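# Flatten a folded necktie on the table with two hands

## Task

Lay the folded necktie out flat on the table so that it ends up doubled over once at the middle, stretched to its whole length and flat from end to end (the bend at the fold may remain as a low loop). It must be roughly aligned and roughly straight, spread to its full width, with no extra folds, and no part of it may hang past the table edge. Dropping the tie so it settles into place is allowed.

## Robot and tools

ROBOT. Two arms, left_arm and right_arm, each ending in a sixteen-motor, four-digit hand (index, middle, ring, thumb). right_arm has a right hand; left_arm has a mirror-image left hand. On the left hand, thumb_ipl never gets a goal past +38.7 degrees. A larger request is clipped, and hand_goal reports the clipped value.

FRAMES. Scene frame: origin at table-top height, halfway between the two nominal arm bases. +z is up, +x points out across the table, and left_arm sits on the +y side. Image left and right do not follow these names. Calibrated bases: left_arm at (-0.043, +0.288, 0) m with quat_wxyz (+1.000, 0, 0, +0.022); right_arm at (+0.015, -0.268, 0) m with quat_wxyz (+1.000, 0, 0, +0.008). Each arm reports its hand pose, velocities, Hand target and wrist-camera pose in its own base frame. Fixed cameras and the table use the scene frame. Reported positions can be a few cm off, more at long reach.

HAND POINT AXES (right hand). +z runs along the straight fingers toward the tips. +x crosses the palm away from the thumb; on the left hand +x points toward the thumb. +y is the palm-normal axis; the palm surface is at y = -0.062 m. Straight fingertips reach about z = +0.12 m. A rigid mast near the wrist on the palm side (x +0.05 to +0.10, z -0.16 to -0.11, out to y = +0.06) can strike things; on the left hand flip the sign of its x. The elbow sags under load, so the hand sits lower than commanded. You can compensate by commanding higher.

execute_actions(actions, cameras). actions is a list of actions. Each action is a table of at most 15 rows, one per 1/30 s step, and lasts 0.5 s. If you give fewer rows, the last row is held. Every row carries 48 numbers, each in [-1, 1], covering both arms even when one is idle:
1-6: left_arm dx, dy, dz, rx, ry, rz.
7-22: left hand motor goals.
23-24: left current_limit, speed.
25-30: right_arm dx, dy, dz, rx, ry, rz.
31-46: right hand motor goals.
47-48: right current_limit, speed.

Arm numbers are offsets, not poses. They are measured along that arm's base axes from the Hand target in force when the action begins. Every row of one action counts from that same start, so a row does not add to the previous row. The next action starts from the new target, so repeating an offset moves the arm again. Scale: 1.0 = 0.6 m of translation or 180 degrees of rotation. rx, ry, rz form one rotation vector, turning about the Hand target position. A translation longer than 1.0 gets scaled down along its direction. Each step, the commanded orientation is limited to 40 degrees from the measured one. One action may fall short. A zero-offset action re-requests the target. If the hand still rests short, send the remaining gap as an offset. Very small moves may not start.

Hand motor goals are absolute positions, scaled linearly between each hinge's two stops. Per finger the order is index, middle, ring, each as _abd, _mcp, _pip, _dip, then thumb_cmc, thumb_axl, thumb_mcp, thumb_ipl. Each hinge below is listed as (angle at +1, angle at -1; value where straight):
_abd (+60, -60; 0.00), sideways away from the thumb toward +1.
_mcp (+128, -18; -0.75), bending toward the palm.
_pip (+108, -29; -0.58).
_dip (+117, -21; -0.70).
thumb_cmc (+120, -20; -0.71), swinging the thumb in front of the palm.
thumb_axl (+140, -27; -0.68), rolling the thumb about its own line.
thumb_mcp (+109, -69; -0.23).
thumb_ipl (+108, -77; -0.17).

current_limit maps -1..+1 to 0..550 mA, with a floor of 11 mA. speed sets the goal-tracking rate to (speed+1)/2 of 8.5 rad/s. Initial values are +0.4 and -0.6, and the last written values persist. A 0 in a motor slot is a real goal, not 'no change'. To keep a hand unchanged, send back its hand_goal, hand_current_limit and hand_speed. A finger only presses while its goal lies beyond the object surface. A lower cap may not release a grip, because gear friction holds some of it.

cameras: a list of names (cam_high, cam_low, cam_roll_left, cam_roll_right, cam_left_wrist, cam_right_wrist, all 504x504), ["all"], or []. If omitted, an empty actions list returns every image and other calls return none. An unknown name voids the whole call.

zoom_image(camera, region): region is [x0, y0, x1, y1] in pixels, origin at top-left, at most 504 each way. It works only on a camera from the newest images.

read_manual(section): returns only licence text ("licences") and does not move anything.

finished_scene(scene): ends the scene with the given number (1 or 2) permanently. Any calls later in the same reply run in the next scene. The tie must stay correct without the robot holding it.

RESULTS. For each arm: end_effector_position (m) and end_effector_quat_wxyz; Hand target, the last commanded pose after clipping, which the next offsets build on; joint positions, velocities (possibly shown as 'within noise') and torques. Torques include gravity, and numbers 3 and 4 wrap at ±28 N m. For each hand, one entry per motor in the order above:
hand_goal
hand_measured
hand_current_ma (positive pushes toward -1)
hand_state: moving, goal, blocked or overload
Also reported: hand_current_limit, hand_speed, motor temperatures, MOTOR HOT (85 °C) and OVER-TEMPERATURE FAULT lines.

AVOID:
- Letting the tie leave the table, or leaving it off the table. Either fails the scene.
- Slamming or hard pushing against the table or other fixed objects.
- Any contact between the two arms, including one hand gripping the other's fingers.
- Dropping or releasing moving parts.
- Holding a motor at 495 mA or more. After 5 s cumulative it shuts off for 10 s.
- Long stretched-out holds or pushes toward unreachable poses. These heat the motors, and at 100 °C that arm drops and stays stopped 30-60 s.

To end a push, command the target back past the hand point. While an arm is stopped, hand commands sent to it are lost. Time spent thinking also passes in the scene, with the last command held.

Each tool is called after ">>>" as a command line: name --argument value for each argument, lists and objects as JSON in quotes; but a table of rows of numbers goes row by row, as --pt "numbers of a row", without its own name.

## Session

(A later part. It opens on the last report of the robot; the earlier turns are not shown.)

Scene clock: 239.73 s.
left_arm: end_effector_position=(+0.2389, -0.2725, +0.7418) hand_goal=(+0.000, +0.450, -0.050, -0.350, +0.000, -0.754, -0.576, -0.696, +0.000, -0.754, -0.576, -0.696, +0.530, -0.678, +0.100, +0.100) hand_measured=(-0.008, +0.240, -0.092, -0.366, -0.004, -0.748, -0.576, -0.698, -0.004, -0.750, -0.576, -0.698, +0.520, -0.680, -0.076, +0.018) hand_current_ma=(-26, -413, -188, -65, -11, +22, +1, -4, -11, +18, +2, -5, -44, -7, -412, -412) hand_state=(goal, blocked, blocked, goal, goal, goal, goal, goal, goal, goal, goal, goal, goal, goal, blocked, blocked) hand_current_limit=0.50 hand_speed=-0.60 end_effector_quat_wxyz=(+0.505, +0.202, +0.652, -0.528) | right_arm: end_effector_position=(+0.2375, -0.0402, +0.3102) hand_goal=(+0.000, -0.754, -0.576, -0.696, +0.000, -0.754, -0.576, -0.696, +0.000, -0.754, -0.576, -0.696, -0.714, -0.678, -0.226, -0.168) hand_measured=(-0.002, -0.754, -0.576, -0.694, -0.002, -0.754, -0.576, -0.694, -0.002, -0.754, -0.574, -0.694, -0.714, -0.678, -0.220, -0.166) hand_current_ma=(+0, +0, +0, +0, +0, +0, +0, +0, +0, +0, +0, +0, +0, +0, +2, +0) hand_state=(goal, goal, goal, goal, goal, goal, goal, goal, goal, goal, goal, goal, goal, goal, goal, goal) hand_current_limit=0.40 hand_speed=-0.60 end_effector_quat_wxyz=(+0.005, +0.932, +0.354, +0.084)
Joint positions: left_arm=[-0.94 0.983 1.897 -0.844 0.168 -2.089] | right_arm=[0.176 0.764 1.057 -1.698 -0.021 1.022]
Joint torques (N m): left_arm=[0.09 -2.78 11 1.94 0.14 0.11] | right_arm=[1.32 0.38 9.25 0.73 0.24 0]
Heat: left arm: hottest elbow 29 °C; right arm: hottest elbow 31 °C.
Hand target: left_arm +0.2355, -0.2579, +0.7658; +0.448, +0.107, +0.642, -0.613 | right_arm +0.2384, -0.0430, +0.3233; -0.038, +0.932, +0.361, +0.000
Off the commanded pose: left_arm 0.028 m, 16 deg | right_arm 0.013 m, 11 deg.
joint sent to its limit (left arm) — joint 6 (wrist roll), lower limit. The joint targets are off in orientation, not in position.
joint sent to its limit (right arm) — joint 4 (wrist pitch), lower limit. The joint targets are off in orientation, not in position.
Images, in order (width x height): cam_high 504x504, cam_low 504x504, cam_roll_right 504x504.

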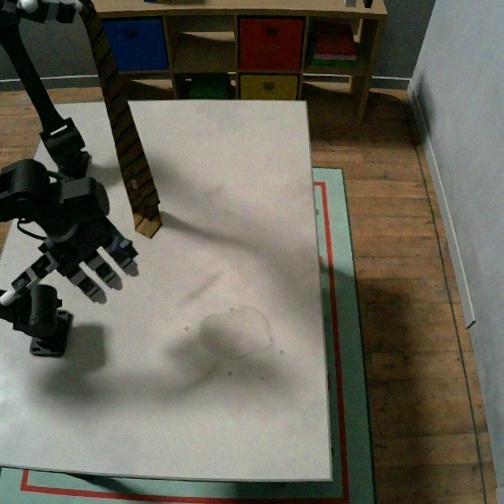

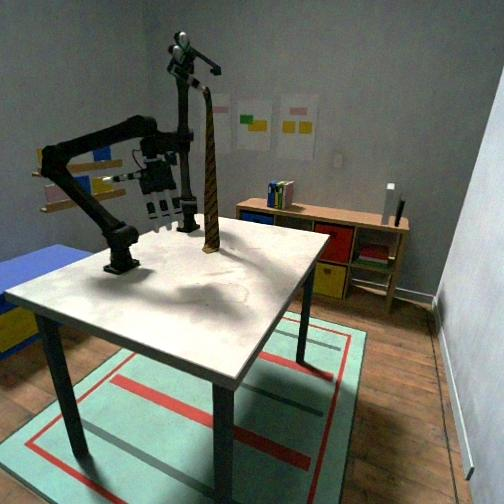

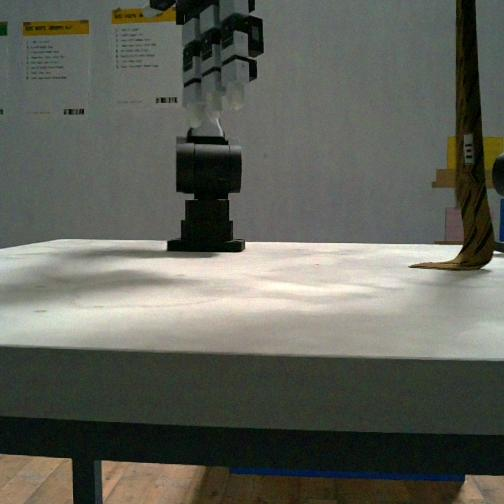

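>>> execute_actions --actions '[[[0,0.083,-0.06,0,0,0,0,0.45,-0.05,-0.35,0,-0.754,-0.576,-0.696,0,-0.754,-0.576,-0.696,0.53,-0.678,0.1,0.1,0.5,-0.6,0.04,0,0,0,0,0,0,-0.754,-0.576,-0.696,0,-0.754,-0.576,-0.696,0,-0.754,-0.576,-0.696,-0.714,-0.678,-0.226,-0.168,0.4,-0.6]],[[0,0.083,-0.08,0,0,0,0,0.45,-0.05,-0.35,0,-0.754,-0.576,-0.696,0,-0.754,-0.576,-0.696,0.53,-0.678,0.1,0.1,0.5,-0.6,0.02,0,-0.05,0,0,0,0,-0.754,-0.576,-0.696,0,-0.754,-0.576,-0.696,0,-0.754,-0.576,-0.696,-0.714,-0.678,-0.226,-0.168,0.4,-0.6]],[[0,0.083,-0.083,0,0,0,0,0.45,-0.05,-0.35,0,-0.754,-0.576,-0.696,0,-0.754,-0.576,-0.696,0.53,-0.678,0.1,0.1,0.5,-0.6,0.015,0,-0.06,0,0,0,0,-0.754,-0.576,-0.696,0,-0.754,-0.576,-0.696,0,-0.754,-0.576,-0.696,-0.714,-0.678,-0.226,-0.168,0.4,-0.6]],[[0,0,0,0,0,0,0,0.45,-0.05,-0.35,0,-0.754,-0.576,-0.696,0,-0.754,-0.576,-0.696,0.53,-0.678,0.1,0.1,0.5,-0.6,0.015,0.0,-0.06,0,0,0,0,-0.754,-0.576,-0.696,0,-0.754,-0.576,-0.696,0,-0.754,-0.576,-0.696,-0.714,-0.678,-0.226,-0.168,0.4,-0.6]]]' --cameras '["cam_high","cam_low","cam_roll_right","cam_roll_left"]'

Scene clock: 242.77 s.
left_arm: end_effector_position=(+0.2395, -0.1088, +0.6194) hand_goal=(+0.000, +0.450, -0.050, -0.350, +0.000, -0.754, -0.576, -0.696, +0.000, -0.754, -0.576, -0.696, +0.530, -0.678, +0.100, +0.100) hand_measured=(-0.004, +0.238, -0.092, -0.364, -0.004, -0.744, -0.574, -0.698, -0.004, -0.746, -0.574, -0.698, +0.522, -0.680, -0.076, +0.020) hand_current_ma=(-16, -413, -188, -55, -11, +38, +4, -4, -11, +33, +4, -5, -36, -7, -412, -413) hand_state=(goal, blocked, blocked, goal, goal, goal, goal, goal, goal, goal, goal, goal, goal, goal, blocked, blocked) hand_current_limit=0.50 hand_speed=-0.60 end_effector_quat_wxyz=(+0.388, +0.153, +0.702, -0.578) | right_arm: end_effector_position=(+0.2917, -0.0406, +0.2252) hand_goal=(+0.000, -0.754, -0.576, -0.696, +0.000, -0.754, -0.576, -0.696, +0.000, -0.754, -0.576, -0.696, -0.714, -0.678, -0.226, -0.168) hand_measured=(-0.002, -0.754, -0.576, -0.694, -0.002, -0.754, -0.576, -0.694, -0.002, -0.754, -0.576, -0.694, -0.714, -0.678, -0.222, -0.166) hand_current_ma=(+0, +0, +0, +0, +0, +0, +0, +0, +0, +0, +0, +0, +0, +0, +1, +0) hand_state=(goal, goal, goal, goal, goal, goal, goal, goal, goal, goal, goal, goal, goal, goal, goal, goal) hand_current_limit=0.40 hand_speed=-0.60 end_effector_quat_wxyz=(-0.038, +0.932, +0.361, +0.001)
Joint positions: left_arm=[0.249 0.779 1.577 -1.047 1.439 -2.089] | right_arm=[0.099 1.006 0.985 -1.569 -0.073 0.93]
Joint torques (N m): left_arm=[-0.5 0.73 9.73 1.07 0.41 0.08] | right_arm=[0.56 -1.9 6.83 0.87 0.14 -0.14]
Heat: left arm: hottest elbow 29 °C; right arm: hottest elbow 31 °C.
Hand target: left_arm +0.2355, -0.1086, +0.6319; +0.448, +0.108, +0.642, -0.613 | right_arm +0.2924, -0.0429, +0.2213; -0.038, +0.932, +0.361, +0.000
Off the commanded pose: left_arm 0.013 m, 12 deg | right_arm 0.005 m, 0 deg.
joint sent to its limit (left arm) — joint 6 (wrist roll), lower limit. The joint targets are off in orientation, not in position.
Images, in order (width x height): cam_high 504x504, cam_low 504x504, cam_roll_left 504x504, cam_roll_right 504x504.

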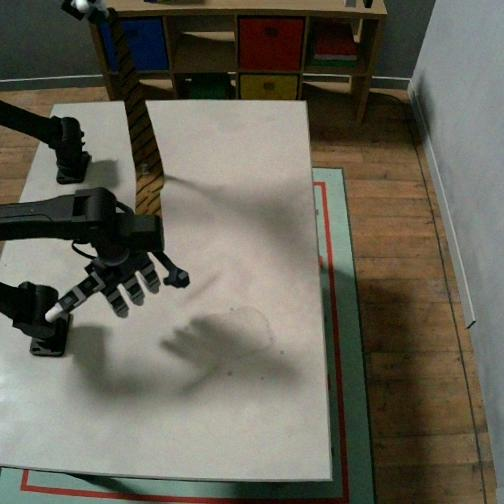

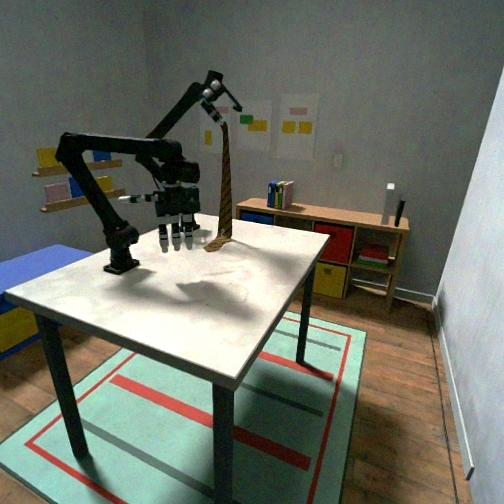

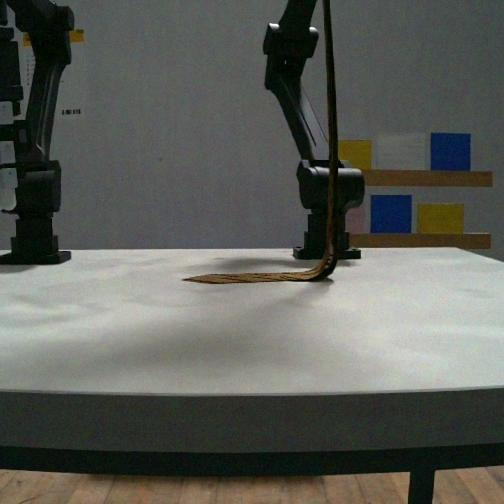

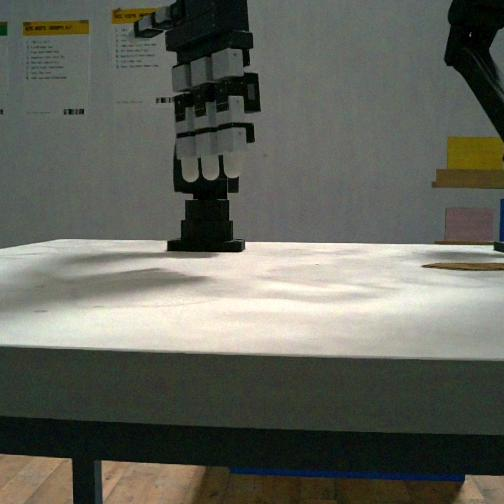

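>>> execute_actions --actions '[[[0,0.09,-0.05,0,0,0,0,0.45,-0.05,-0.35,0,-0.754,-0.576,-0.696,0,-0.754,-0.576,-0.696,0.53,-0.678,0.1,0.1,0.5,-0.6,0.0,0,-0.02,0,0,0,0,-0.754,-0.576,-0.696,0,-0.754,-0.576,-0.696,0,-0.754,-0.576,-0.696,-0.714,-0.678,-0.226,-0.168,0.4,-0.6]],[[0,0.083,-0.06,0,0,0,0,0.45,-0.05,-0.35,0,-0.754,-0.576,-0.696,0,-0.754,-0.576,-0.696,0.53,-0.678,0.1,0.1,0.5,-0.6,-0.01,0.09,-0.02,0,0,0,0,-0.754,-0.576,-0.696,0,-0.754,-0.576,-0.696,0,-0.754,-0.576,-0.696,-0.714,-0.678,-0.226,-0.168,0.4,-0.6]],[[0,0,0,0,0,0,0,0.45,-0.05,-0.35,0,-0.754,-0.576,-0.696,0,-0.754,-0.576,-0.696,0.53,-0.678,0.1,0.1,0.5,-0.6,0.0,0.11,0.0,0,0,0,0,-0.754,-0.576,-0.696,0,-0.754,-0.576,-0.696,0,-0.754,-0.576,-0.696,-0.714,-0.678,-0.226,-0.168,0.4,-0.6]],[[0,0,0,0,0,0,0,0.45,-0.05,-0.35,0,-0.754,-0.576,-0.696,0,-0.754,-0.576,-0.696,0.53,-0.678,0.1,0.1,0.5,-0.6,0.0,0.11,0.0,0,0,0,0,-0.754,-0.576,-0.696,0,-0.754,-0.576,-0.696,0,-0.754,-0.576,-0.696,-0.714,-0.678,-0.226,-0.168,0.4,-0.6]],[[0,0,0,0,0,0,0,0.45,-0.05,-0.35,0,-0.754,-0.576,-0.696,0,-0.754,-0.576,-0.696,0.53,-0.678,0.1,0.1,0.5,-0.6,0.0,0.11,0.0,0,0,0,0,-0.754,-0.576,-0.696,0,-0.754,-0.576,-0.696,0,-0.754,-0.576,-0.696,-0.714,-0.678,-0.226,-0.168,0.4,-0.6]]]' --cameras '["cam_high","cam_low","cam_roll_right","cam_roll_left","cam_right_wrist"]'

Scene clock: 247.90 s.
left_arm: end_effector_position=(+0.2396, -0.0045, +0.5581) hand_goal=(+0.000, +0.450, -0.050, -0.350, +0.000, -0.754, -0.576, -0.696, +0.000, -0.754, -0.576, -0.696, +0.530, -0.678, +0.100, +0.100) hand_measured=(-0.004, +0.238, -0.092, -0.362, -0.004, -0.746, -0.576, -0.698, -0.004, -0.746, -0.576, -0.698, +0.522, -0.680, -0.076, +0.020) hand_current_ma=(-11, -413, -188, -53, -13, +35, +2, -4, -13, +30, +2, -4, -31, -7, -412, -412) hand_state=(goal, blocked, blocked, goal, goal, goal, goal, goal, goal, goal, goal, goal, goal, goal, blocked, blocked) hand_current_limit=0.50 hand_speed=-0.60 end_effector_quat_wxyz=(+0.490, -0.019, +0.706, -0.510) | right_arm: end_effector_position=(+0.2761, +0.2019, +0.1837) hand_goal=(+0.000, -0.754, -0.576, -0.696, +0.000, -0.754, -0.576, -0.696, +0.000, -0.754, -0.576, -0.696, -0.714, -0.678, -0.226, -0.168) hand_measured=(-0.002, -0.752, -0.576, -0.694, -0.002, -0.752, -0.576, -0.694, -0.002, -0.752, -0.574, -0.694, -0.712, -0.678, -0.222, -0.166) hand_current_ma=(+0, +0, +0, +0, +0, +0, +0, +0, +0, +0, +0, +0, +0, +0, +1, +0) hand_state=(goal, goal, goal, goal, goal, goal, goal, goal, goal, goal, goal, goal, goal, goal, goal, goal) hand_current_limit=0.40 hand_speed=-0.60 end_effector_quat_wxyz=(-0.031, +0.929, +0.369, -0.017)
Joint positions: left_arm=[0.796 0.653 1.352 -1.033 1.574 -2.069] | right_arm=[0.84 1.313 1.109 -1.37 -0.07 1.655]
Joint torques (N m): left_arm=[-0.62 0.85 8.7 1.46 0.52 0.12] | right_arm=[0.09 -5.77 10.21 0.43 0.14 0.01]
Heat: left arm: hottest elbow 29 °C; right arm: hottest elbow 31 °C.
Hand target: left_arm +0.2355, -0.0048, +0.5659; +0.448, +0.108, +0.642, -0.613 | right_arm +0.2864, +0.2090, +0.1971; -0.038, +0.932, +0.361, +0.000
Off the commanded pose: left_arm 0.009 m, 21 deg | right_arm 0.018 m, 2 deg.
joint sent to its limit (left arm) — joint 5 (wrist yaw), upper limit. The joint targets are off in orientation, not in position.
Images, in order (width x height): cam_high 504x504, cam_low 504x504, cam_roll_left 504x504, cam_roll_right 504x504, cam_right_wrist 504x504.

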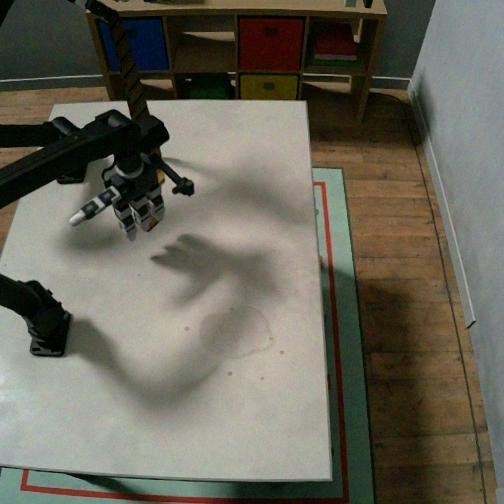

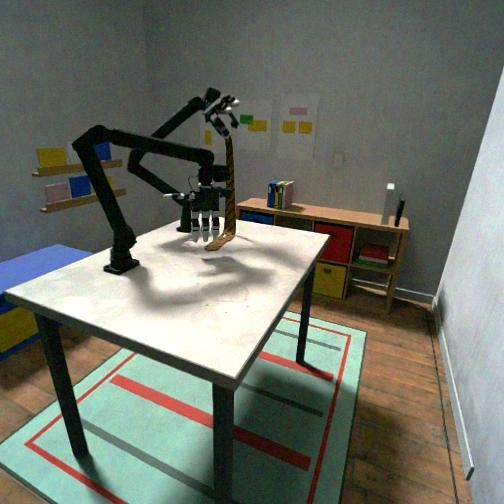

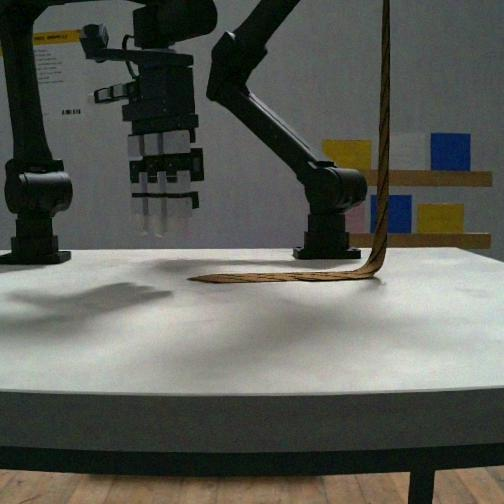

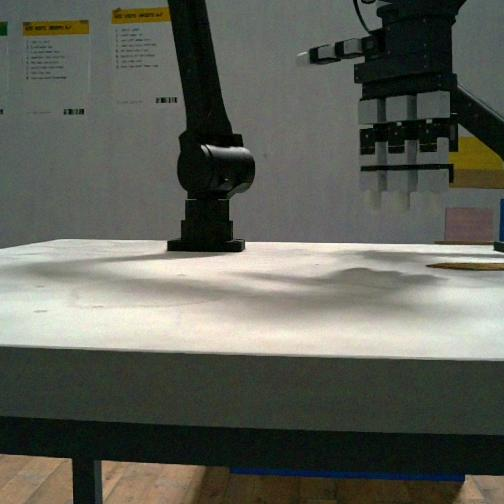

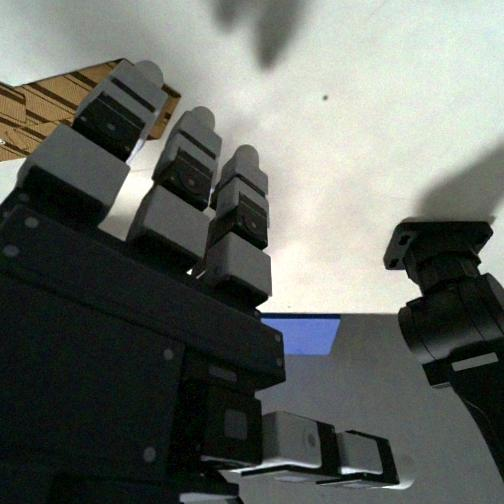

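>>> execute_actions --actions '[[[0,0,0,0,0,0,0,0.45,-0.05,-0.35,0,-0.754,-0.576,-0.696,0,-0.754,-0.576,-0.696,0.53,-0.678,0.1,0.1,0.5,-0.6,0.0,0.075,0.0,0,0,0,0,-0.754,-0.576,-0.696,0,-0.754,-0.576,-0.696,0,-0.754,-0.576,-0.696,-0.714,-0.678,-0.226,-0.168,0.4,-0.6]],[[0,0,0,0,0,0,0,0.45,-0.05,-0.35,0,-0.754,-0.576,-0.696,0,-0.754,-0.576,-0.696,0.53,-0.678,0.1,0.1,0.5,-0.6,0.0,0.07,-0.03,0,0,0,0,-0.754,-0.576,-0.696,0,-0.754,-0.576,-0.696,0,-0.754,-0.576,-0.696,-0.714,-0.678,-0.226,-0.168,0.4,-0.6]]]' --cameras '["cam_high","cam_roll_right","cam_roll_left","cam_right_wrist"]'

Scene clock: 249.67 s.
left_arm: end_effector_position=(+0.2396, -0.0045, +0.5581) hand_goal=(+0.000, +0.450, -0.050, -0.350, +0.000, -0.754, -0.576, -0.696, +0.000, -0.754, -0.576, -0.696, +0.530, -0.678, +0.100, +0.100) hand_measured=(-0.004, +0.238, -0.092, -0.362, -0.004, -0.746, -0.576, -0.698, -0.004, -0.746, -0.576, -0.698, +0.522, -0.680, -0.076, +0.020) hand_current_ma=(-11, -413, -188, -53, -13, +35, +2, -4, -13, +30, +2, -4, -31, -7, -413, -413) hand_state=(goal, blocked, blocked, goal, goal, goal, goal, goal, goal, goal, goal, goal, goal, goal, blocked, blocked) hand_current_limit=0.50 hand_speed=-0.60 end_effector_quat_wxyz=(+0.490, -0.019, +0.706, -0.510) | right_arm: end_effector_position=(+0.2765, +0.2834, +0.1651) hand_goal=(+0.000, -0.754, -0.576, -0.696, +0.000, -0.754, -0.576, -0.696, +0.000, -0.754, -0.576, -0.696, -0.714, -0.678, -0.226, -0.168) hand_measured=(-0.002, -0.752, -0.576, -0.694, -0.002, -0.752, -0.576, -0.694, -0.002, -0.752, -0.574, -0.694, -0.712, -0.678, -0.222, -0.166) hand_current_ma=(+0, +0, +0, +0, +0, +0, +0, +0, +0, +0, +0, +0, +0, +0, +1, +0) hand_state=(goal, goal, goal, goal, goal, goal, goal, goal, goal, goal, goal, goal, goal, goal, goal, goal) hand_current_limit=0.40 hand_speed=-0.60 end_effector_quat_wxyz=(-0.027, +0.930, +0.366, -0.019)
Joint positions: left_arm=[0.796 0.653 1.352 -1.033 1.574 -2.069] | right_arm=[0.968 1.496 1.243 -1.318 -0.065 1.789]
Joint torques (N m): left_arm=[-0.67 0.85 8.69 1.42 0.53 0.11] | right_arm=[0.73 -8.76 10.21 0.68 0.11 0.03]
Heat: left arm: hottest elbow 29 °C; right arm: hottest elbow 31 °C.
Hand target: left_arm +0.2355, -0.0048, +0.5659; +0.448, +0.108, +0.642, -0.613 | right_arm +0.2863, +0.2961, +0.1791; -0.038, +0.932, +0.361, +0.000
Off the commanded pose: left_arm 0.009 m, 21 deg | right_arm 0.021 m, 3 deg.
joint sent to its limit (left arm) — joint 5 (wrist yaw), upper limit. The joint targets are off in orientation, not in position.
Images, in order (width x height): cam_high 504x504, cam_roll_left 504x504, cam_roll_right 504x504, cam_right_wrist 504x504.

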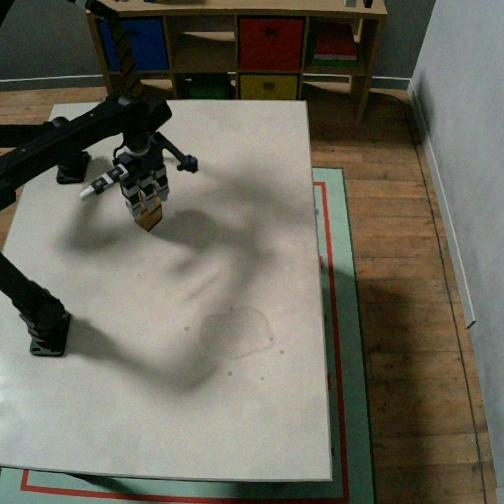

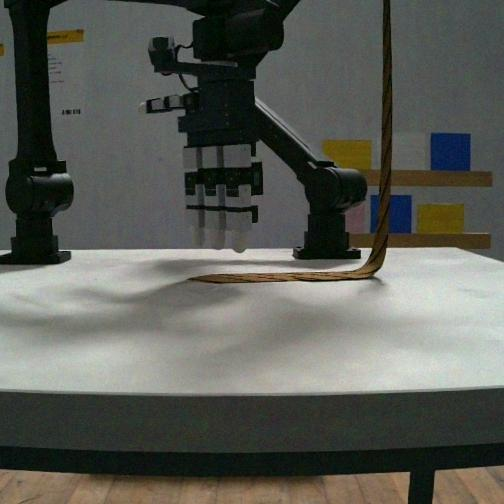

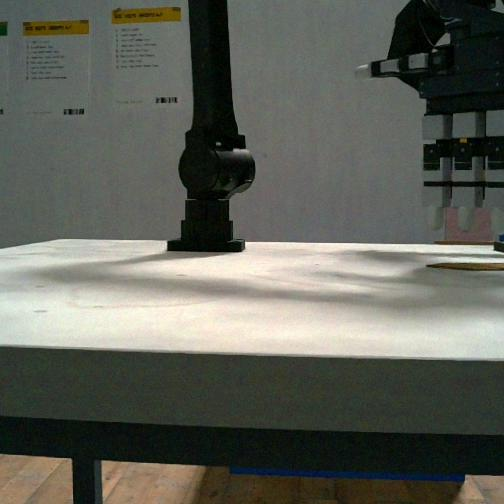

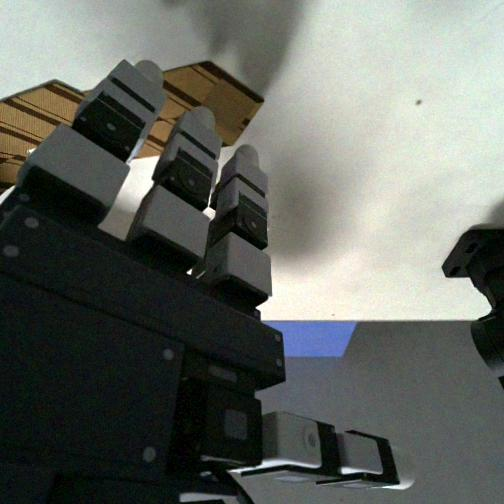

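>>> execute_actions --actions '[[[0,0,0,0,0,0,0,0.45,-0.05,-0.35,0,-0.754,-0.576,-0.696,0,-0.754,-0.576,-0.696,0.53,-0.678,0.1,0.1,0.5,-0.6,0.02,0.05,-0.03,0,0,0,0,-0.754,-0.576,-0.696,0,-0.754,-0.576,-0.696,0,-0.754,-0.576,-0.696,-0.714,-0.678,-0.226,-0.168,0.4,-0.6]],[[0,0,0,0,0,0,0,0.45,-0.05,-0.35,0,-0.754,-0.576,-0.696,0,-0.754,-0.576,-0.696,0.53,-0.678,0.1,0.1,0.5,-0.6,0.0,0.0,-0.02,0,0,0,0,-0.754,-0.576,-0.696,0,-0.754,-0.576,-0.696,0,-0.754,-0.576,-0.696,-0.714,-0.678,-0.226,-0.168,0.4,-0.6]]]' --cameras '["cam_high","cam_roll_left","cam_right_wrist"]'

Scene clock: 251.77 s.
left_arm: end_effector_position=(+0.2396, -0.0045, +0.5581) hand_goal=(+0.000, +0.450, -0.050, -0.350, +0.000, -0.754, -0.576, -0.696, +0.000, -0.754, -0.576, -0.696, +0.530, -0.678, +0.100, +0.100) hand_measured=(-0.004, +0.238, -0.092, -0.362, -0.004, -0.746, -0.576, -0.698, -0.004, -0.746, -0.576, -0.698, +0.522, -0.680, -0.076, +0.020) hand_current_ma=(-11, -412, -188, -53, -13, +35, +2, -4, -13, +30, +2, -4, -31, -7, -413, -413) hand_state=(goal, blocked, blocked, goal, goal, goal, goal, goal, goal, goal, goal, goal, goal, goal, blocked, blocked) hand_current_limit=0.50 hand_speed=-0.60 end_effector_quat_wxyz=(+0.490, -0.019, +0.706, -0.510) | right_arm: end_effector_position=(+0.2956, +0.3147, +0.1491) hand_goal=(+0.000, -0.754, -0.576, -0.696, +0.000, -0.754, -0.576, -0.696, +0.000, -0.754, -0.576, -0.696, -0.714, -0.678, -0.226, -0.168) hand_measured=(-0.002, -0.752, -0.576, -0.694, -0.002, -0.752, -0.576, -0.694, -0.002, -0.752, -0.574, -0.694, -0.712, -0.678, -0.222, -0.166) hand_current_ma=(+0, +0, +0, +0, +0, +0, +0, +0, +0, +0, +0, +0, +0, +0, +1, +0) hand_state=(goal, goal, goal, goal, goal, goal, goal, goal, goal, goal, goal, goal, goal, goal, goal, goal) hand_current_limit=0.40 hand_speed=-0.60 end_effector_quat_wxyz=(-0.035, +0.932, +0.361, -0.006)
Joint positions: left_arm=[0.796 0.653 1.352 -1.033 1.574 -2.069] | right_arm=[0.971 1.582 1.3 -1.259 -0.065 1.805]
Joint torques (N m): left_arm=[-0.73 0.85 8.69 1.47 0.54 0.12] | right_arm=[2.08 -8.7 8.8 0.95 0.19 0.02]
Heat: left arm: hottest elbow 29 °C; right arm: hottest elbow 31 °C.
Hand target: left_arm +0.2355, -0.0048, +0.5659; +0.448, +0.108, +0.642, -0.613 | right_arm +0.2984, +0.3260, +0.1492; -0.038, +0.932, +0.361, +0.000
Off the commanded pose: left_arm 0.009 m, 21 deg | right_arm 0.012 m, 1 deg.
joint sent to its limit (left arm) — joint 5 (wrist yaw), upper limit. The joint targets are off in orientation, not in position.
Images, in order (width x height): cam_high 504x504, cam_roll_left 504x504, cam_right_wrist 504x504.

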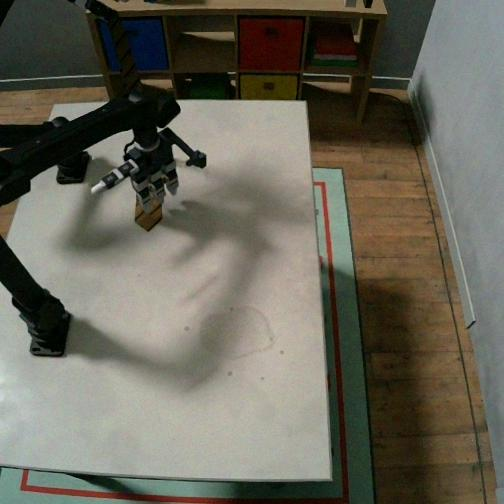

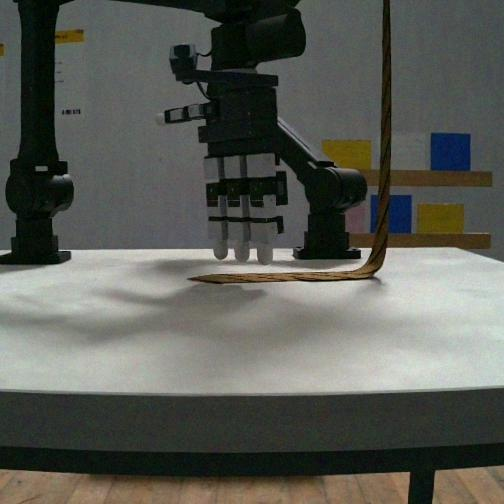

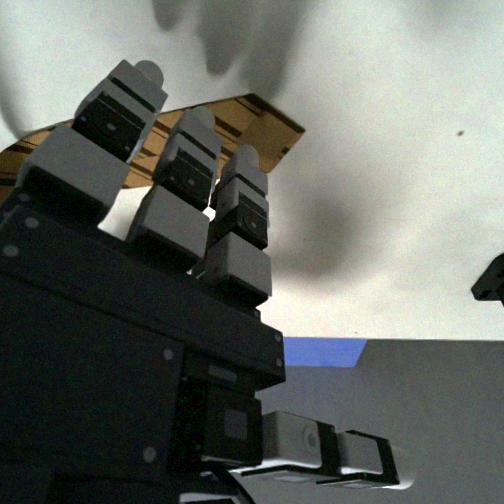

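>>> execute_actions --actions '[[[0,0,0,0,0,0,0,0.45,-0.05,-0.35,0,-0.754,-0.576,-0.696,0,-0.754,-0.576,-0.696,0.53,-0.678,0.1,0.1,0.5,-0.6,-0.035,0.01,-0.015,0,0,0,0,-0.754,-0.576,-0.696,0,-0.754,-0.576,-0.696,0,-0.754,-0.576,-0.696,-0.714,-0.678,-0.226,-0.168,0.4,-0.6]],[[0,0,0,0,0,0,0,0.45,-0.05,-0.35,0,-0.754,-0.576,-0.696,0,-0.754,-0.576,-0.696,0.53,-0.678,0.1,0.1,0.5,-0.6,0.0,0.0,-0.02,0,0,0,0,-0.754,-0.576,-0.696,0,-0.754,-0.576,-0.696,0,-0.754,-0.576,-0.696,-0.714,-0.678,-0.226,-0.168,0.4,-0.6]]]' --cameras '["cam_roll_left","cam_right_wrist"]'

Scene clock: 253.70 s.
left_arm: end_effector_position=(+0.2396, -0.0045, +0.5581) hand_goal=(+0.000, +0.450, -0.050, -0.350, +0.000, -0.754, -0.576, -0.696, +0.000, -0.754, -0.576, -0.696, +0.530, -0.678, +0.100, +0.100) hand_measured=(-0.004, +0.238, -0.092, -0.362, -0.004, -0.746, -0.576, -0.698, -0.004, -0.746, -0.576, -0.698, +0.522, -0.680, -0.076, +0.020) hand_current_ma=(-11, -413, -188, -53, -13, +35, +2, -4, -13, +30, +2, -4, -31, -7, -413, -412) hand_state=(goal, blocked, blocked, goal, goal, goal, goal, goal, goal, goal, goal, goal, goal, goal, blocked, blocked) hand_current_limit=0.50 hand_speed=-0.60 end_effector_quat_wxyz=(+0.490, -0.019, +0.706, -0.510) | right_arm: end_effector_position=(+0.2784, +0.3356, +0.1406) hand_goal=(+0.000, -0.754, -0.576, -0.696, +0.000, -0.754, -0.576, -0.696, +0.000, -0.754, -0.576, -0.696, -0.714, -0.678, -0.226, -0.168) hand_measured=(-0.002, -0.752, -0.576, -0.694, -0.002, -0.752, -0.576, -0.694, -0.002, -0.752, -0.574, -0.694, -0.712, -0.678, -0.222, -0.166) hand_current_ma=(+0, +0, +0, +0, +0, +0, +0, +0, +0, +0, +0, +0, +0, +0, +1, +0) hand_state=(goal, goal, goal, goal, goal, goal, goal, goal, goal, goal, goal, goal, goal, goal, goal, goal) hand_current_limit=0.40 hand_speed=-0.60 end_effector_quat_wxyz=(-0.045, +0.929, +0.367, +0.009)
Joint positions: left_arm=[0.796 0.653 1.352 -1.033 1.574 -2.069] | right_arm=[1.028 1.582 1.281 -1.2 -0.062 1.849]
Joint torques (N m): left_arm=[-0.67 0.85 8.69 1.43 0.53 0.12] | right_arm=[1.49 -8.82 5.81 1.05 0.13 0.01]
Heat: left arm: hottest elbow 29 °C; right arm: hottest elbow 31 °C.
Hand target: left_arm +0.2355, -0.0048, +0.5659; +0.448, +0.108, +0.642, -0.613 | right_arm +0.2774, +0.3321, +0.1282; -0.038, +0.932, +0.361, +0.000
Off the commanded pose: left_arm 0.009 m, 21 deg | right_arm 0.013 m, 1 deg.
joint sent to its limit (left arm) — joint 5 (wrist yaw), upper limit. The joint targets are off in orientation, not in position.
Images, in order (width x height): cam_roll_left 504x504, cam_right_wrist 504x504.

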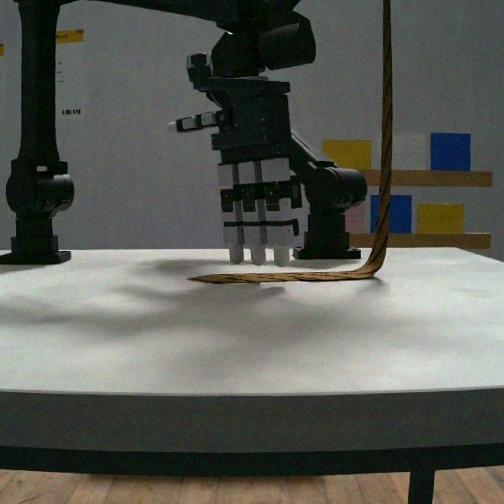

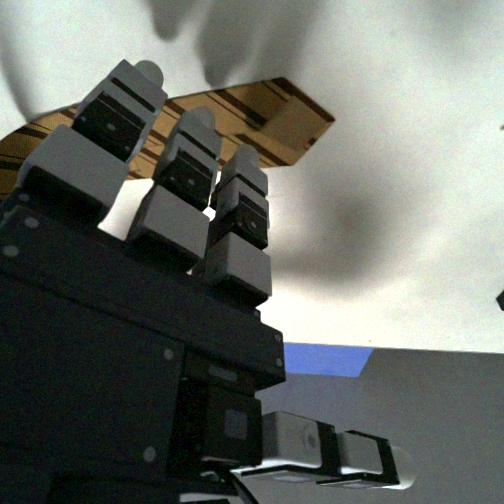

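>>> execute_actions --actions '[[[0,0,0,0,0,0,0,0.45,-0.05,-0.35,0,-0.754,-0.576,-0.696,0,-0.754,-0.576,-0.696,0.53,-0.678,0.1,0.1,0.5,-0.6,-0.025,-0.0,-0.01,0,0,0,0,-0.754,-0.576,-0.696,0,-0.754,-0.576,-0.696,0,-0.754,-0.576,-0.696,-0.714,-0.678,-0.226,-0.168,0.4,-0.6]],[[0,0,0,0,0,0,0,0.45,-0.05,-0.35,0,-0.754,-0.576,-0.696,0,-0.754,-0.576,-0.696,0.53,-0.678,0.1,0.1,0.5,-0.6,0.0,0.0,-0.02,0,0,0,0,-0.754,-0.576,-0.696,0,-0.754,-0.576,-0.696,0,-0.754,-0.576,-0.696,-0.714,-0.678,-0.226,-0.168,0.4,-0.6]]]' --cameras '["cam_roll_left","cam_right_wrist"]'

Scene clock: 255.30 s.
left_arm: end_effector_position=(+0.2396, -0.0045, +0.5581) hand_goal=(+0.000, +0.450, -0.050, -0.350, +0.000, -0.754, -0.576, -0.696, +0.000, -0.754, -0.576, -0.696, +0.530, -0.678, +0.100, +0.100) hand_measured=(-0.004, +0.238, -0.092, -0.362, -0.004, -0.746, -0.576, -0.698, -0.004, -0.746, -0.576, -0.698, +0.522, -0.680, -0.076, +0.020) hand_current_ma=(-11, -412, -188, -53, -13, +35, +2, -4, -13, +30, +2, -4, -31, -7, -413, -412) hand_state=(goal, blocked, blocked, goal, goal, goal, goal, goal, goal, goal, goal, goal, goal, goal, blocked, blocked) hand_current_limit=0.50 hand_speed=-0.60 end_effector_quat_wxyz=(+0.490, -0.019, +0.706, -0.510) | right_arm: end_effector_position=(+0.2666, +0.3337, +0.1219) hand_goal=(+0.000, -0.754, -0.576, -0.696, +0.000, -0.754, -0.576, -0.696, +0.000, -0.754, -0.576, -0.696, -0.714, -0.678, -0.226, -0.168) hand_measured=(-0.002, -0.752, -0.576, -0.694, -0.002, -0.752, -0.576, -0.694, -0.002, -0.752, -0.574, -0.694, -0.712, -0.678, -0.222, -0.166) hand_current_ma=(+0, +0, +0, +0, +0, +0, +0, +0, +0, +0, +0, +0, +0, +0, +1, +0) hand_state=(goal, goal, goal, goal, goal, goal, goal, goal, goal, goal, goal, goal, goal, goal, goal, goal) hand_current_limit=0.40 hand_speed=-0.60 end_effector_quat_wxyz=(-0.045, +0.931, +0.363, +0.008)
Joint positions: left_arm=[0.796 0.653 1.352 -1.033 1.574 -2.069] | right_arm=[1.047 1.581 1.227 -1.148 -0.06 1.877]
Joint torques (N m): left_arm=[-0.73 0.91 8.72 1.44 0.53 0.11] | right_arm=[1.55 -9.23 6 1.03 0.13 -0.02]
Heat: left arm: hottest elbow 29 °C; right arm: hottest elbow 31 °C.
Hand target: left_arm +0.2355, -0.0048, +0.5659; +0.448, +0.108, +0.642, -0.613 | right_arm +0.2623, +0.3321, +0.1101; -0.038, +0.932, +0.361, +0.000
Off the commanded pose: left_arm 0.009 m, 21 deg | right_arm 0.013 m, 1 deg.
joint sent to its limit (left arm) — joint 5 (wrist yaw), upper limit. The joint targets are off in orientation, not in position.
Images, in order (width x height): cam_roll_left 504x504, cam_right_wrist 504x504.

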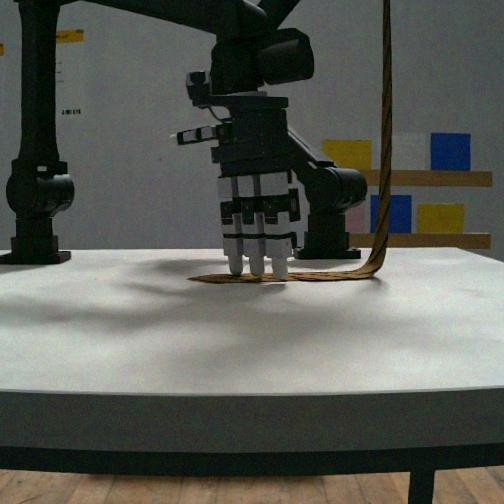

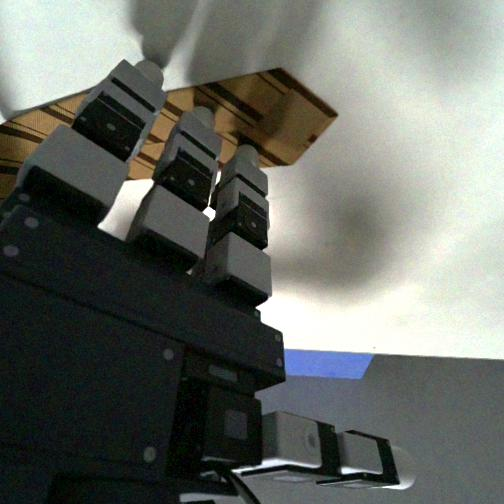

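>>> execute_actions --actions '[[[0,0,0,0,0,0,0,0.45,-0.05,-0.35,0,-0.754,-0.576,-0.696,0,-0.754,-0.576,-0.696,0.53,-0.678,0.1,0.1,0.5,-0.6,0,-0.0,-0.02,0,0,0,0,-0.754,-0.576,-0.696,0,-0.754,-0.576,-0.696,0,-0.754,-0.576,-0.696,-0.714,-0.678,-0.226,-0.168,0.4,-0.6]],[[0,-0.08,0,0,0,0,0,0.45,-0.05,-0.35,0,-0.754,-0.576,-0.696,0,-0.754,-0.576,-0.696,0.53,-0.678,0.1,0.1,0.5,-0.6,0,-0.08,0,0,0,0,0,-0.754,-0.576,-0.696,0,-0.754,-0.576,-0.696,0,-0.754,-0.576,-0.696,-0.714,-0.678,-0.226,-0.168,0.4,-0.6]]]' --cameras '["cam_roll_left","cam_right_wrist","cam_high"]'

Scene clock: 257.27 s.
left_arm: end_effector_position=(+0.2334, -0.0543, +0.5587) hand_goal=(+0.000, +0.450, -0.050, -0.350, +0.000, -0.754, -0.576, -0.696, +0.000, -0.754, -0.576, -0.696, +0.530, -0.678, +0.100, +0.100) hand_measured=(-0.004, +0.238, -0.092, -0.362, -0.004, -0.744, -0.576, -0.698, -0.004, -0.746, -0.576, -0.698, +0.522, -0.680, -0.076, +0.020) hand_current_ma=(-11, -413, -188, -53, -12, +38, +2, -4, -12, +32, +2, -4, -31, -7, -413, -412) hand_state=(goal, blocked, blocked, goal, goal, goal, goal, goal, goal, goal, goal, goal, goal, goal, blocked, blocked) hand_current_limit=0.50 hand_speed=-0.60 end_effector_quat_wxyz=(+0.436, +0.059, +0.704, -0.557) | right_arm: end_effector_position=(+0.2642, +0.2924, +0.1187) hand_goal=(+0.000, -0.754, -0.576, -0.696, +0.000, -0.754, -0.576, -0.696, +0.000, -0.754, -0.576, -0.696, -0.714, -0.678, -0.226, -0.168) hand_measured=(+0.016, -0.780, -0.592, -0.706, +0.000, -0.752, -0.576, -0.694, +0.000, -0.752, -0.574, -0.694, -0.712, -0.678, -0.222, -0.166) hand_current_ma=(+6, -21, -8, -3, +0, +0, +0, +0, +0, +0, +0, +0, +0, +0, +1, +0) hand_state=(goal, blocked, goal, goal, goal, goal, goal, goal, goal, goal, goal, goal, goal, goal, goal, goal) hand_current_limit=0.40 hand_speed=-0.60 end_effector_quat_wxyz=(-0.056, +0.932, +0.357, +0.018)
Joint positions: left_arm=[0.587 0.652 1.352 -1.033 1.578 -2.06] | right_arm=[1 1.476 1.102 -1.1 -0.068 1.843]
Joint torques (N m): left_arm=[-1.49 1.9 8.72 1.7 0.4 0.2] | right_arm=[0.79 -5.48 5.14 0.88 0.22 -0.2]
Heat: left arm: hottest elbow 29 °C; right arm: hottest elbow 31 °C.
Hand target: left_arm +0.2356, -0.0527, +0.5659; +0.448, +0.107, +0.642, -0.613 | right_arm +0.2623, +0.2841, +0.0983; -0.039, +0.932, +0.361, +0.000
Off the commanded pose: left_arm 0.008 m, 11 deg | right_arm 0.022 m, 3 deg.
joint read past its limit (left arm) — joint 5 (wrist yaw), upper limit.
joint sent to its limit (left arm) — joint 5 (wrist yaw), upper limit. The joint targets are off in orientation, not in position.
Images, in order (width x height): cam_high 504x504, cam_roll_left 504x504, cam_right_wrist 504x504.

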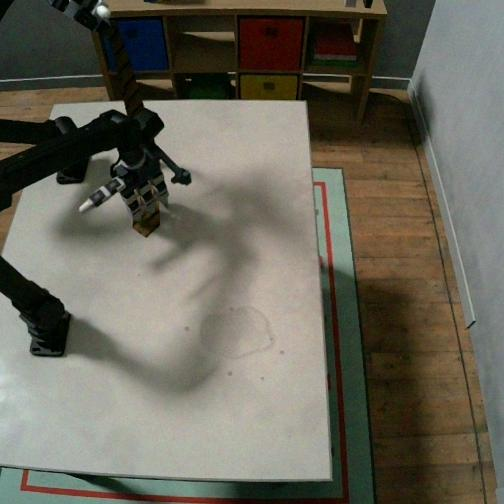

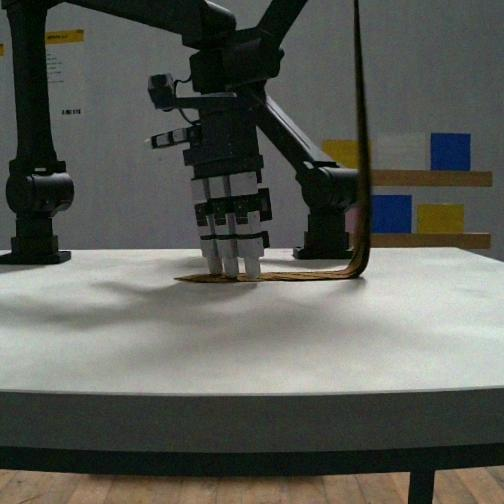

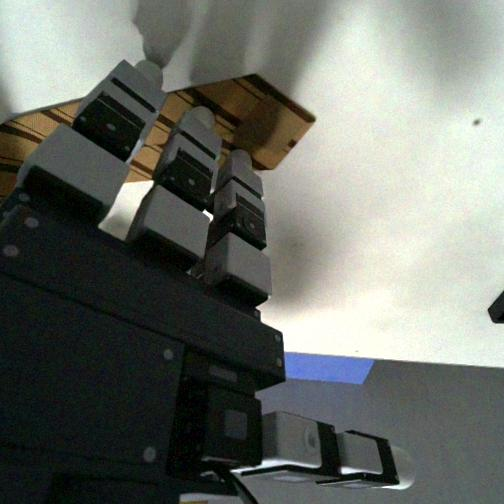

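>>> execute_actions --actions '[[[0,0,0,0,0,0,0,0.45,-0.05,-0.35,0,-0.754,-0.576,-0.696,0,-0.754,-0.576,-0.696,0.53,-0.678,0.1,0.1,0.5,-0.6,0,0.02,-0.035,0,0,0,0,-0.754,-0.576,-0.696,0,-0.754,-0.576,-0.696,0,-0.754,-0.576,-0.696,-0.714,-0.678,-0.226,-0.168,0.4,-0.6]],[[0,-0.08,0,0,0,0,0,0.45,-0.05,-0.35,0,-0.754,-0.576,-0.696,0,-0.754,-0.576,-0.696,0.53,-0.678,0.1,0.1,0.5,-0.6,0,-0.1,0,0,0,0,0,-0.754,-0.576,-0.696,0,-0.754,-0.576,-0.696,0,-0.754,-0.576,-0.696,-0.714,-0.678,-0.226,-0.168,0.4,-0.6]],[[0,-0.06,0,0,0,0,0,0.45,-0.05,-0.35,0,-0.754,-0.576,-0.696,0,-0.754,-0.576,-0.696,0.53,-0.678,0.1,0.1,0.5,-0.6,0,-0.08,0,0,0,0,0,-0.754,-0.576,-0.696,0,-0.754,-0.576,-0.696,0,-0.754,-0.576,-0.696,-0.714,-0.678,-0.226,-0.168,0.4,-0.6]]]' --cameras '["cam_roll_left","cam_right_wrist","cam_high"]'

Scene clock: 259.53 s.
left_arm: end_effector_position=(+0.2388, -0.1321, +0.5590) hand_goal=(+0.000, +0.450, -0.050, -0.350, +0.000, -0.754, -0.576, -0.696, +0.000, -0.754, -0.576, -0.696, +0.530, -0.678, +0.100, +0.100) hand_measured=(-0.002, +0.238, -0.092, -0.362, -0.002, -0.744, -0.576, -0.698, -0.002, -0.746, -0.576, -0.698, +0.522, -0.680, -0.076, +0.020) hand_current_ma=(-9, -412, -188, -53, -9, +45, +3, -4, -9, +38, +3, -4, -31, -7, -413, -412) hand_state=(goal, blocked, blocked, goal, goal, goal, goal, goal, goal, goal, goal, goal, goal, goal, blocked, blocked) hand_current_limit=0.50 hand_speed=-0.60 end_effector_quat_wxyz=(+0.393, +0.175, +0.710, -0.558) | right_arm: end_effector_position=(+0.2711, +0.2129, +0.1101) hand_goal=(+0.000, -0.754, -0.576, -0.696, +0.000, -0.754, -0.576, -0.696, +0.000, -0.754, -0.576, -0.696, -0.714, -0.678, -0.226, -0.168) hand_measured=(+0.062, -0.856, -0.634, -0.734, +0.008, -0.772, -0.588, -0.702, +0.000, -0.752, -0.574, -0.694, -0.714, -0.678, -0.222, -0.166) hand_current_ma=(+65, -225, -77, -35, +2, -11, -4, -2, +0, +0, +0, +0, +0, +0, +1, +0) hand_state=(blocked, blocked, blocked, blocked, goal, goal, goal, goal, goal, goal, goal, goal, goal, goal, goal, goal) hand_current_limit=0.40 hand_speed=-0.60 end_effector_quat_wxyz=(-0.079, +0.931, +0.353, +0.044)
Joint positions: left_arm=[0.053 0.661 1.351 -0.905 1.245 -2.081] | right_arm=[0.853 1.286 0.893 -1.026 -0.098 1.706]
Joint torques (N m): left_arm=[-2.2 0.5 8.51 2.13 0.25 0.02] | right_arm=[0.85 -2.61 3.23 -0.16 1.09 -0.28]
Heat: left arm: hottest elbow 29 °C; right arm: hottest elbow 31 °C.
Hand target: left_arm +0.2356, -0.1367, +0.5659; +0.448, +0.107, +0.642, -0.613 | right_arm +0.2624, +0.1880, +0.0772; -0.038, +0.932, +0.361, +0.000
Off the commanded pose: left_arm 0.009 m, 14 deg | right_arm 0.042 m, 7 deg.
joint sent to its limit (left arm) — joint 6 (wrist roll), lower limit. The joint targets are off in orientation, not in position.
Images, in order (width x height): cam_high 504x504, cam_roll_left 504x504, cam_right_wrist 504x504.

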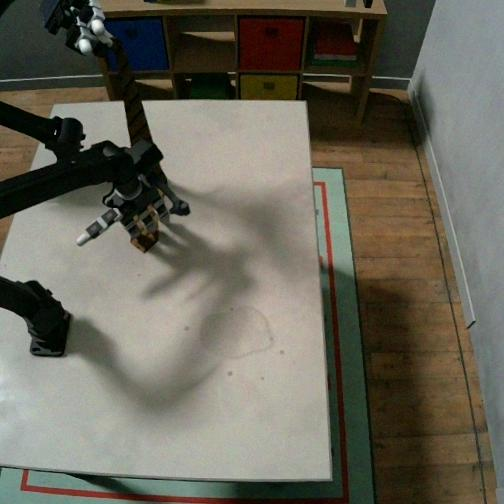

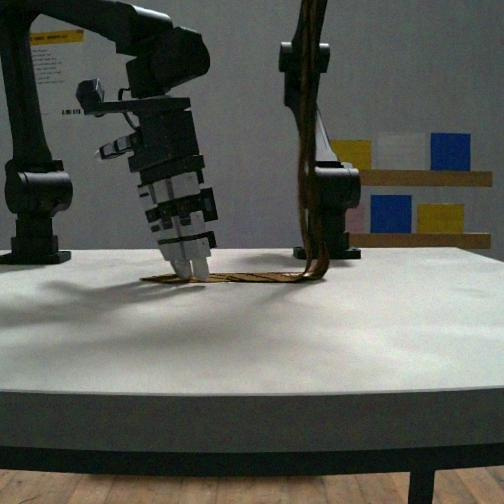

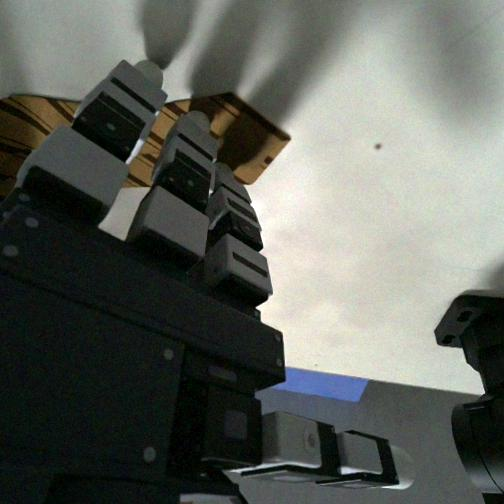

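>>> execute_actions --actions '[[[0,-0.083,0,0,0,0,0,0.45,-0.05,-0.35,0,-0.754,-0.576,-0.696,0,-0.754,-0.576,-0.696,0.53,-0.678,0.1,0.1,0.5,-0.6,0,-0.083,0,0,0,0,0,-0.754,-0.576,-0.696,0,-0.754,-0.576,-0.696,0,-0.754,-0.576,-0.696,-0.714,-0.678,-0.226,-0.168,0.4,-0.6]],[[0,-0.083,0,0,0,0,0,0.45,-0.05,-0.35,0,-0.754,-0.576,-0.696,0,-0.754,-0.576,-0.696,0.53,-0.678,0.1,0.1,0.5,-0.6,0,-0.083,0,0,0,0,0,-0.754,-0.576,-0.696,0,-0.754,-0.576,-0.696,0,-0.754,-0.576,-0.696,-0.714,-0.678,-0.226,-0.168,0.4,-0.6]]]' --cameras '["cam_roll_left","cam_right_wrist","cam_high"]'

Scene clock: 261.40 s.
left_arm: end_effector_position=(+0.2406, -0.2334, +0.5521) hand_goal=(+0.000, +0.450, -0.050, -0.350, +0.000, -0.754, -0.576, -0.696, +0.000, -0.754, -0.576, -0.696, +0.530, -0.678, +0.100, +0.100) hand_measured=(-0.004, +0.238, -0.092, -0.362, -0.004, -0.746, -0.574, -0.698, -0.004, -0.748, -0.574, -0.698, +0.522, -0.680, -0.076, +0.020) hand_current_ma=(-12, -412, -188, -53, -11, +31, +5, -4, -11, +26, +6, -4, -33, -7, -413, -412) hand_state=(goal, blocked, blocked, goal, goal, goal, goal, goal, goal, goal, goal, goal, goal, goal, blocked, blocked) hand_current_limit=0.50 hand_speed=-0.60 end_effector_quat_wxyz=(+0.482, +0.214, +0.673, -0.519) | right_arm: end_effector_position=(+0.2779, +0.1132, +0.1104) hand_goal=(+0.000, -0.754, -0.576, -0.696, +0.000, -0.754, -0.576, -0.696, +0.000, -0.754, -0.576, -0.696, -0.714, -0.678, -0.226, -0.168) hand_measured=(+0.076, -0.876, -0.646, -0.740, +0.020, -0.788, -0.596, -0.708, +0.000, -0.752, -0.574, -0.694, -0.714, -0.678, -0.222, -0.166) hand_current_ma=(+94, -303, -104, -47, +9, -33, -12, -5, +0, +0, +0, +0, +0, +0, +1, +0) hand_state=(blocked, blocked, blocked, blocked, blocked, blocked, blocked, goal, goal, goal, goal, goal, goal, goal, goal, goal) hand_current_limit=0.40 hand_speed=-0.60 end_effector_quat_wxyz=(-0.073, +0.931, +0.352, +0.055)
Joint positions: left_arm=[-0.751 0.625 1.194 -0.566 0.38 -2.086] | right_arm=[0.612 1.103 0.747 -1.072 -0.115 1.467]
Joint torques (N m): left_arm=[-2.2 -0.32 9.92 2.7 0.04 0.09] | right_arm=[0.85 0.56 3.1 -0.1 1.42 -0.33]
Heat: left arm: hottest elbow 29 °C; right arm: hottest elbow 30 °C.
Hand target: left_arm +0.2356, -0.2364, +0.5658; +0.448, +0.107, +0.642, -0.613 | right_arm +0.2623, +0.0884, +0.0772; -0.038, +0.932, +0.361, +0.000
Off the commanded pose: left_arm 0.015 m, 17 deg | right_arm 0.044 m, 7 deg.
joint sent to its limit (left arm) — joint 6 (wrist roll), lower limit. The joint targets are off in orientation, not in position.
Images, in order (width x height): cam_high 504x504, cam_roll_left 504x504, cam_right_wrist 504x504.

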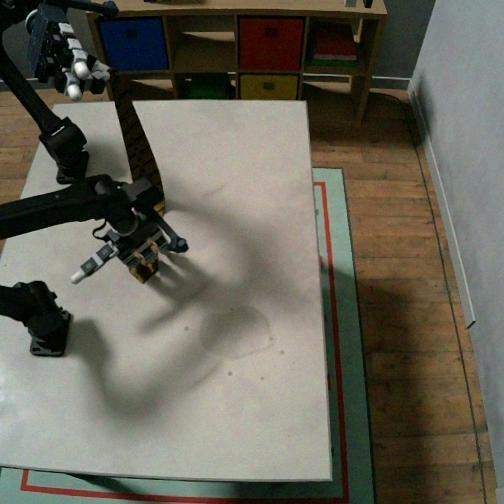

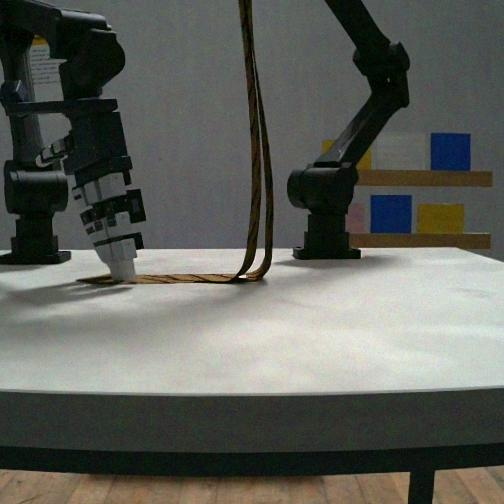

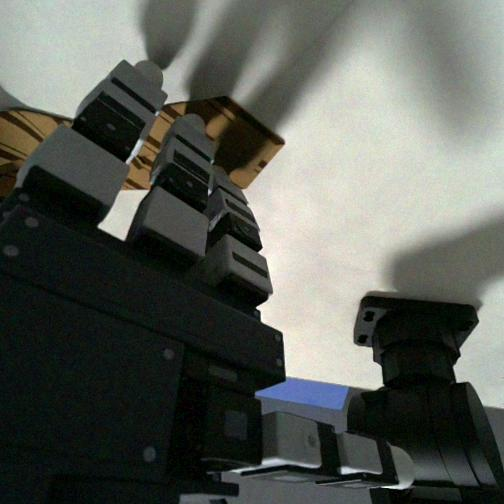

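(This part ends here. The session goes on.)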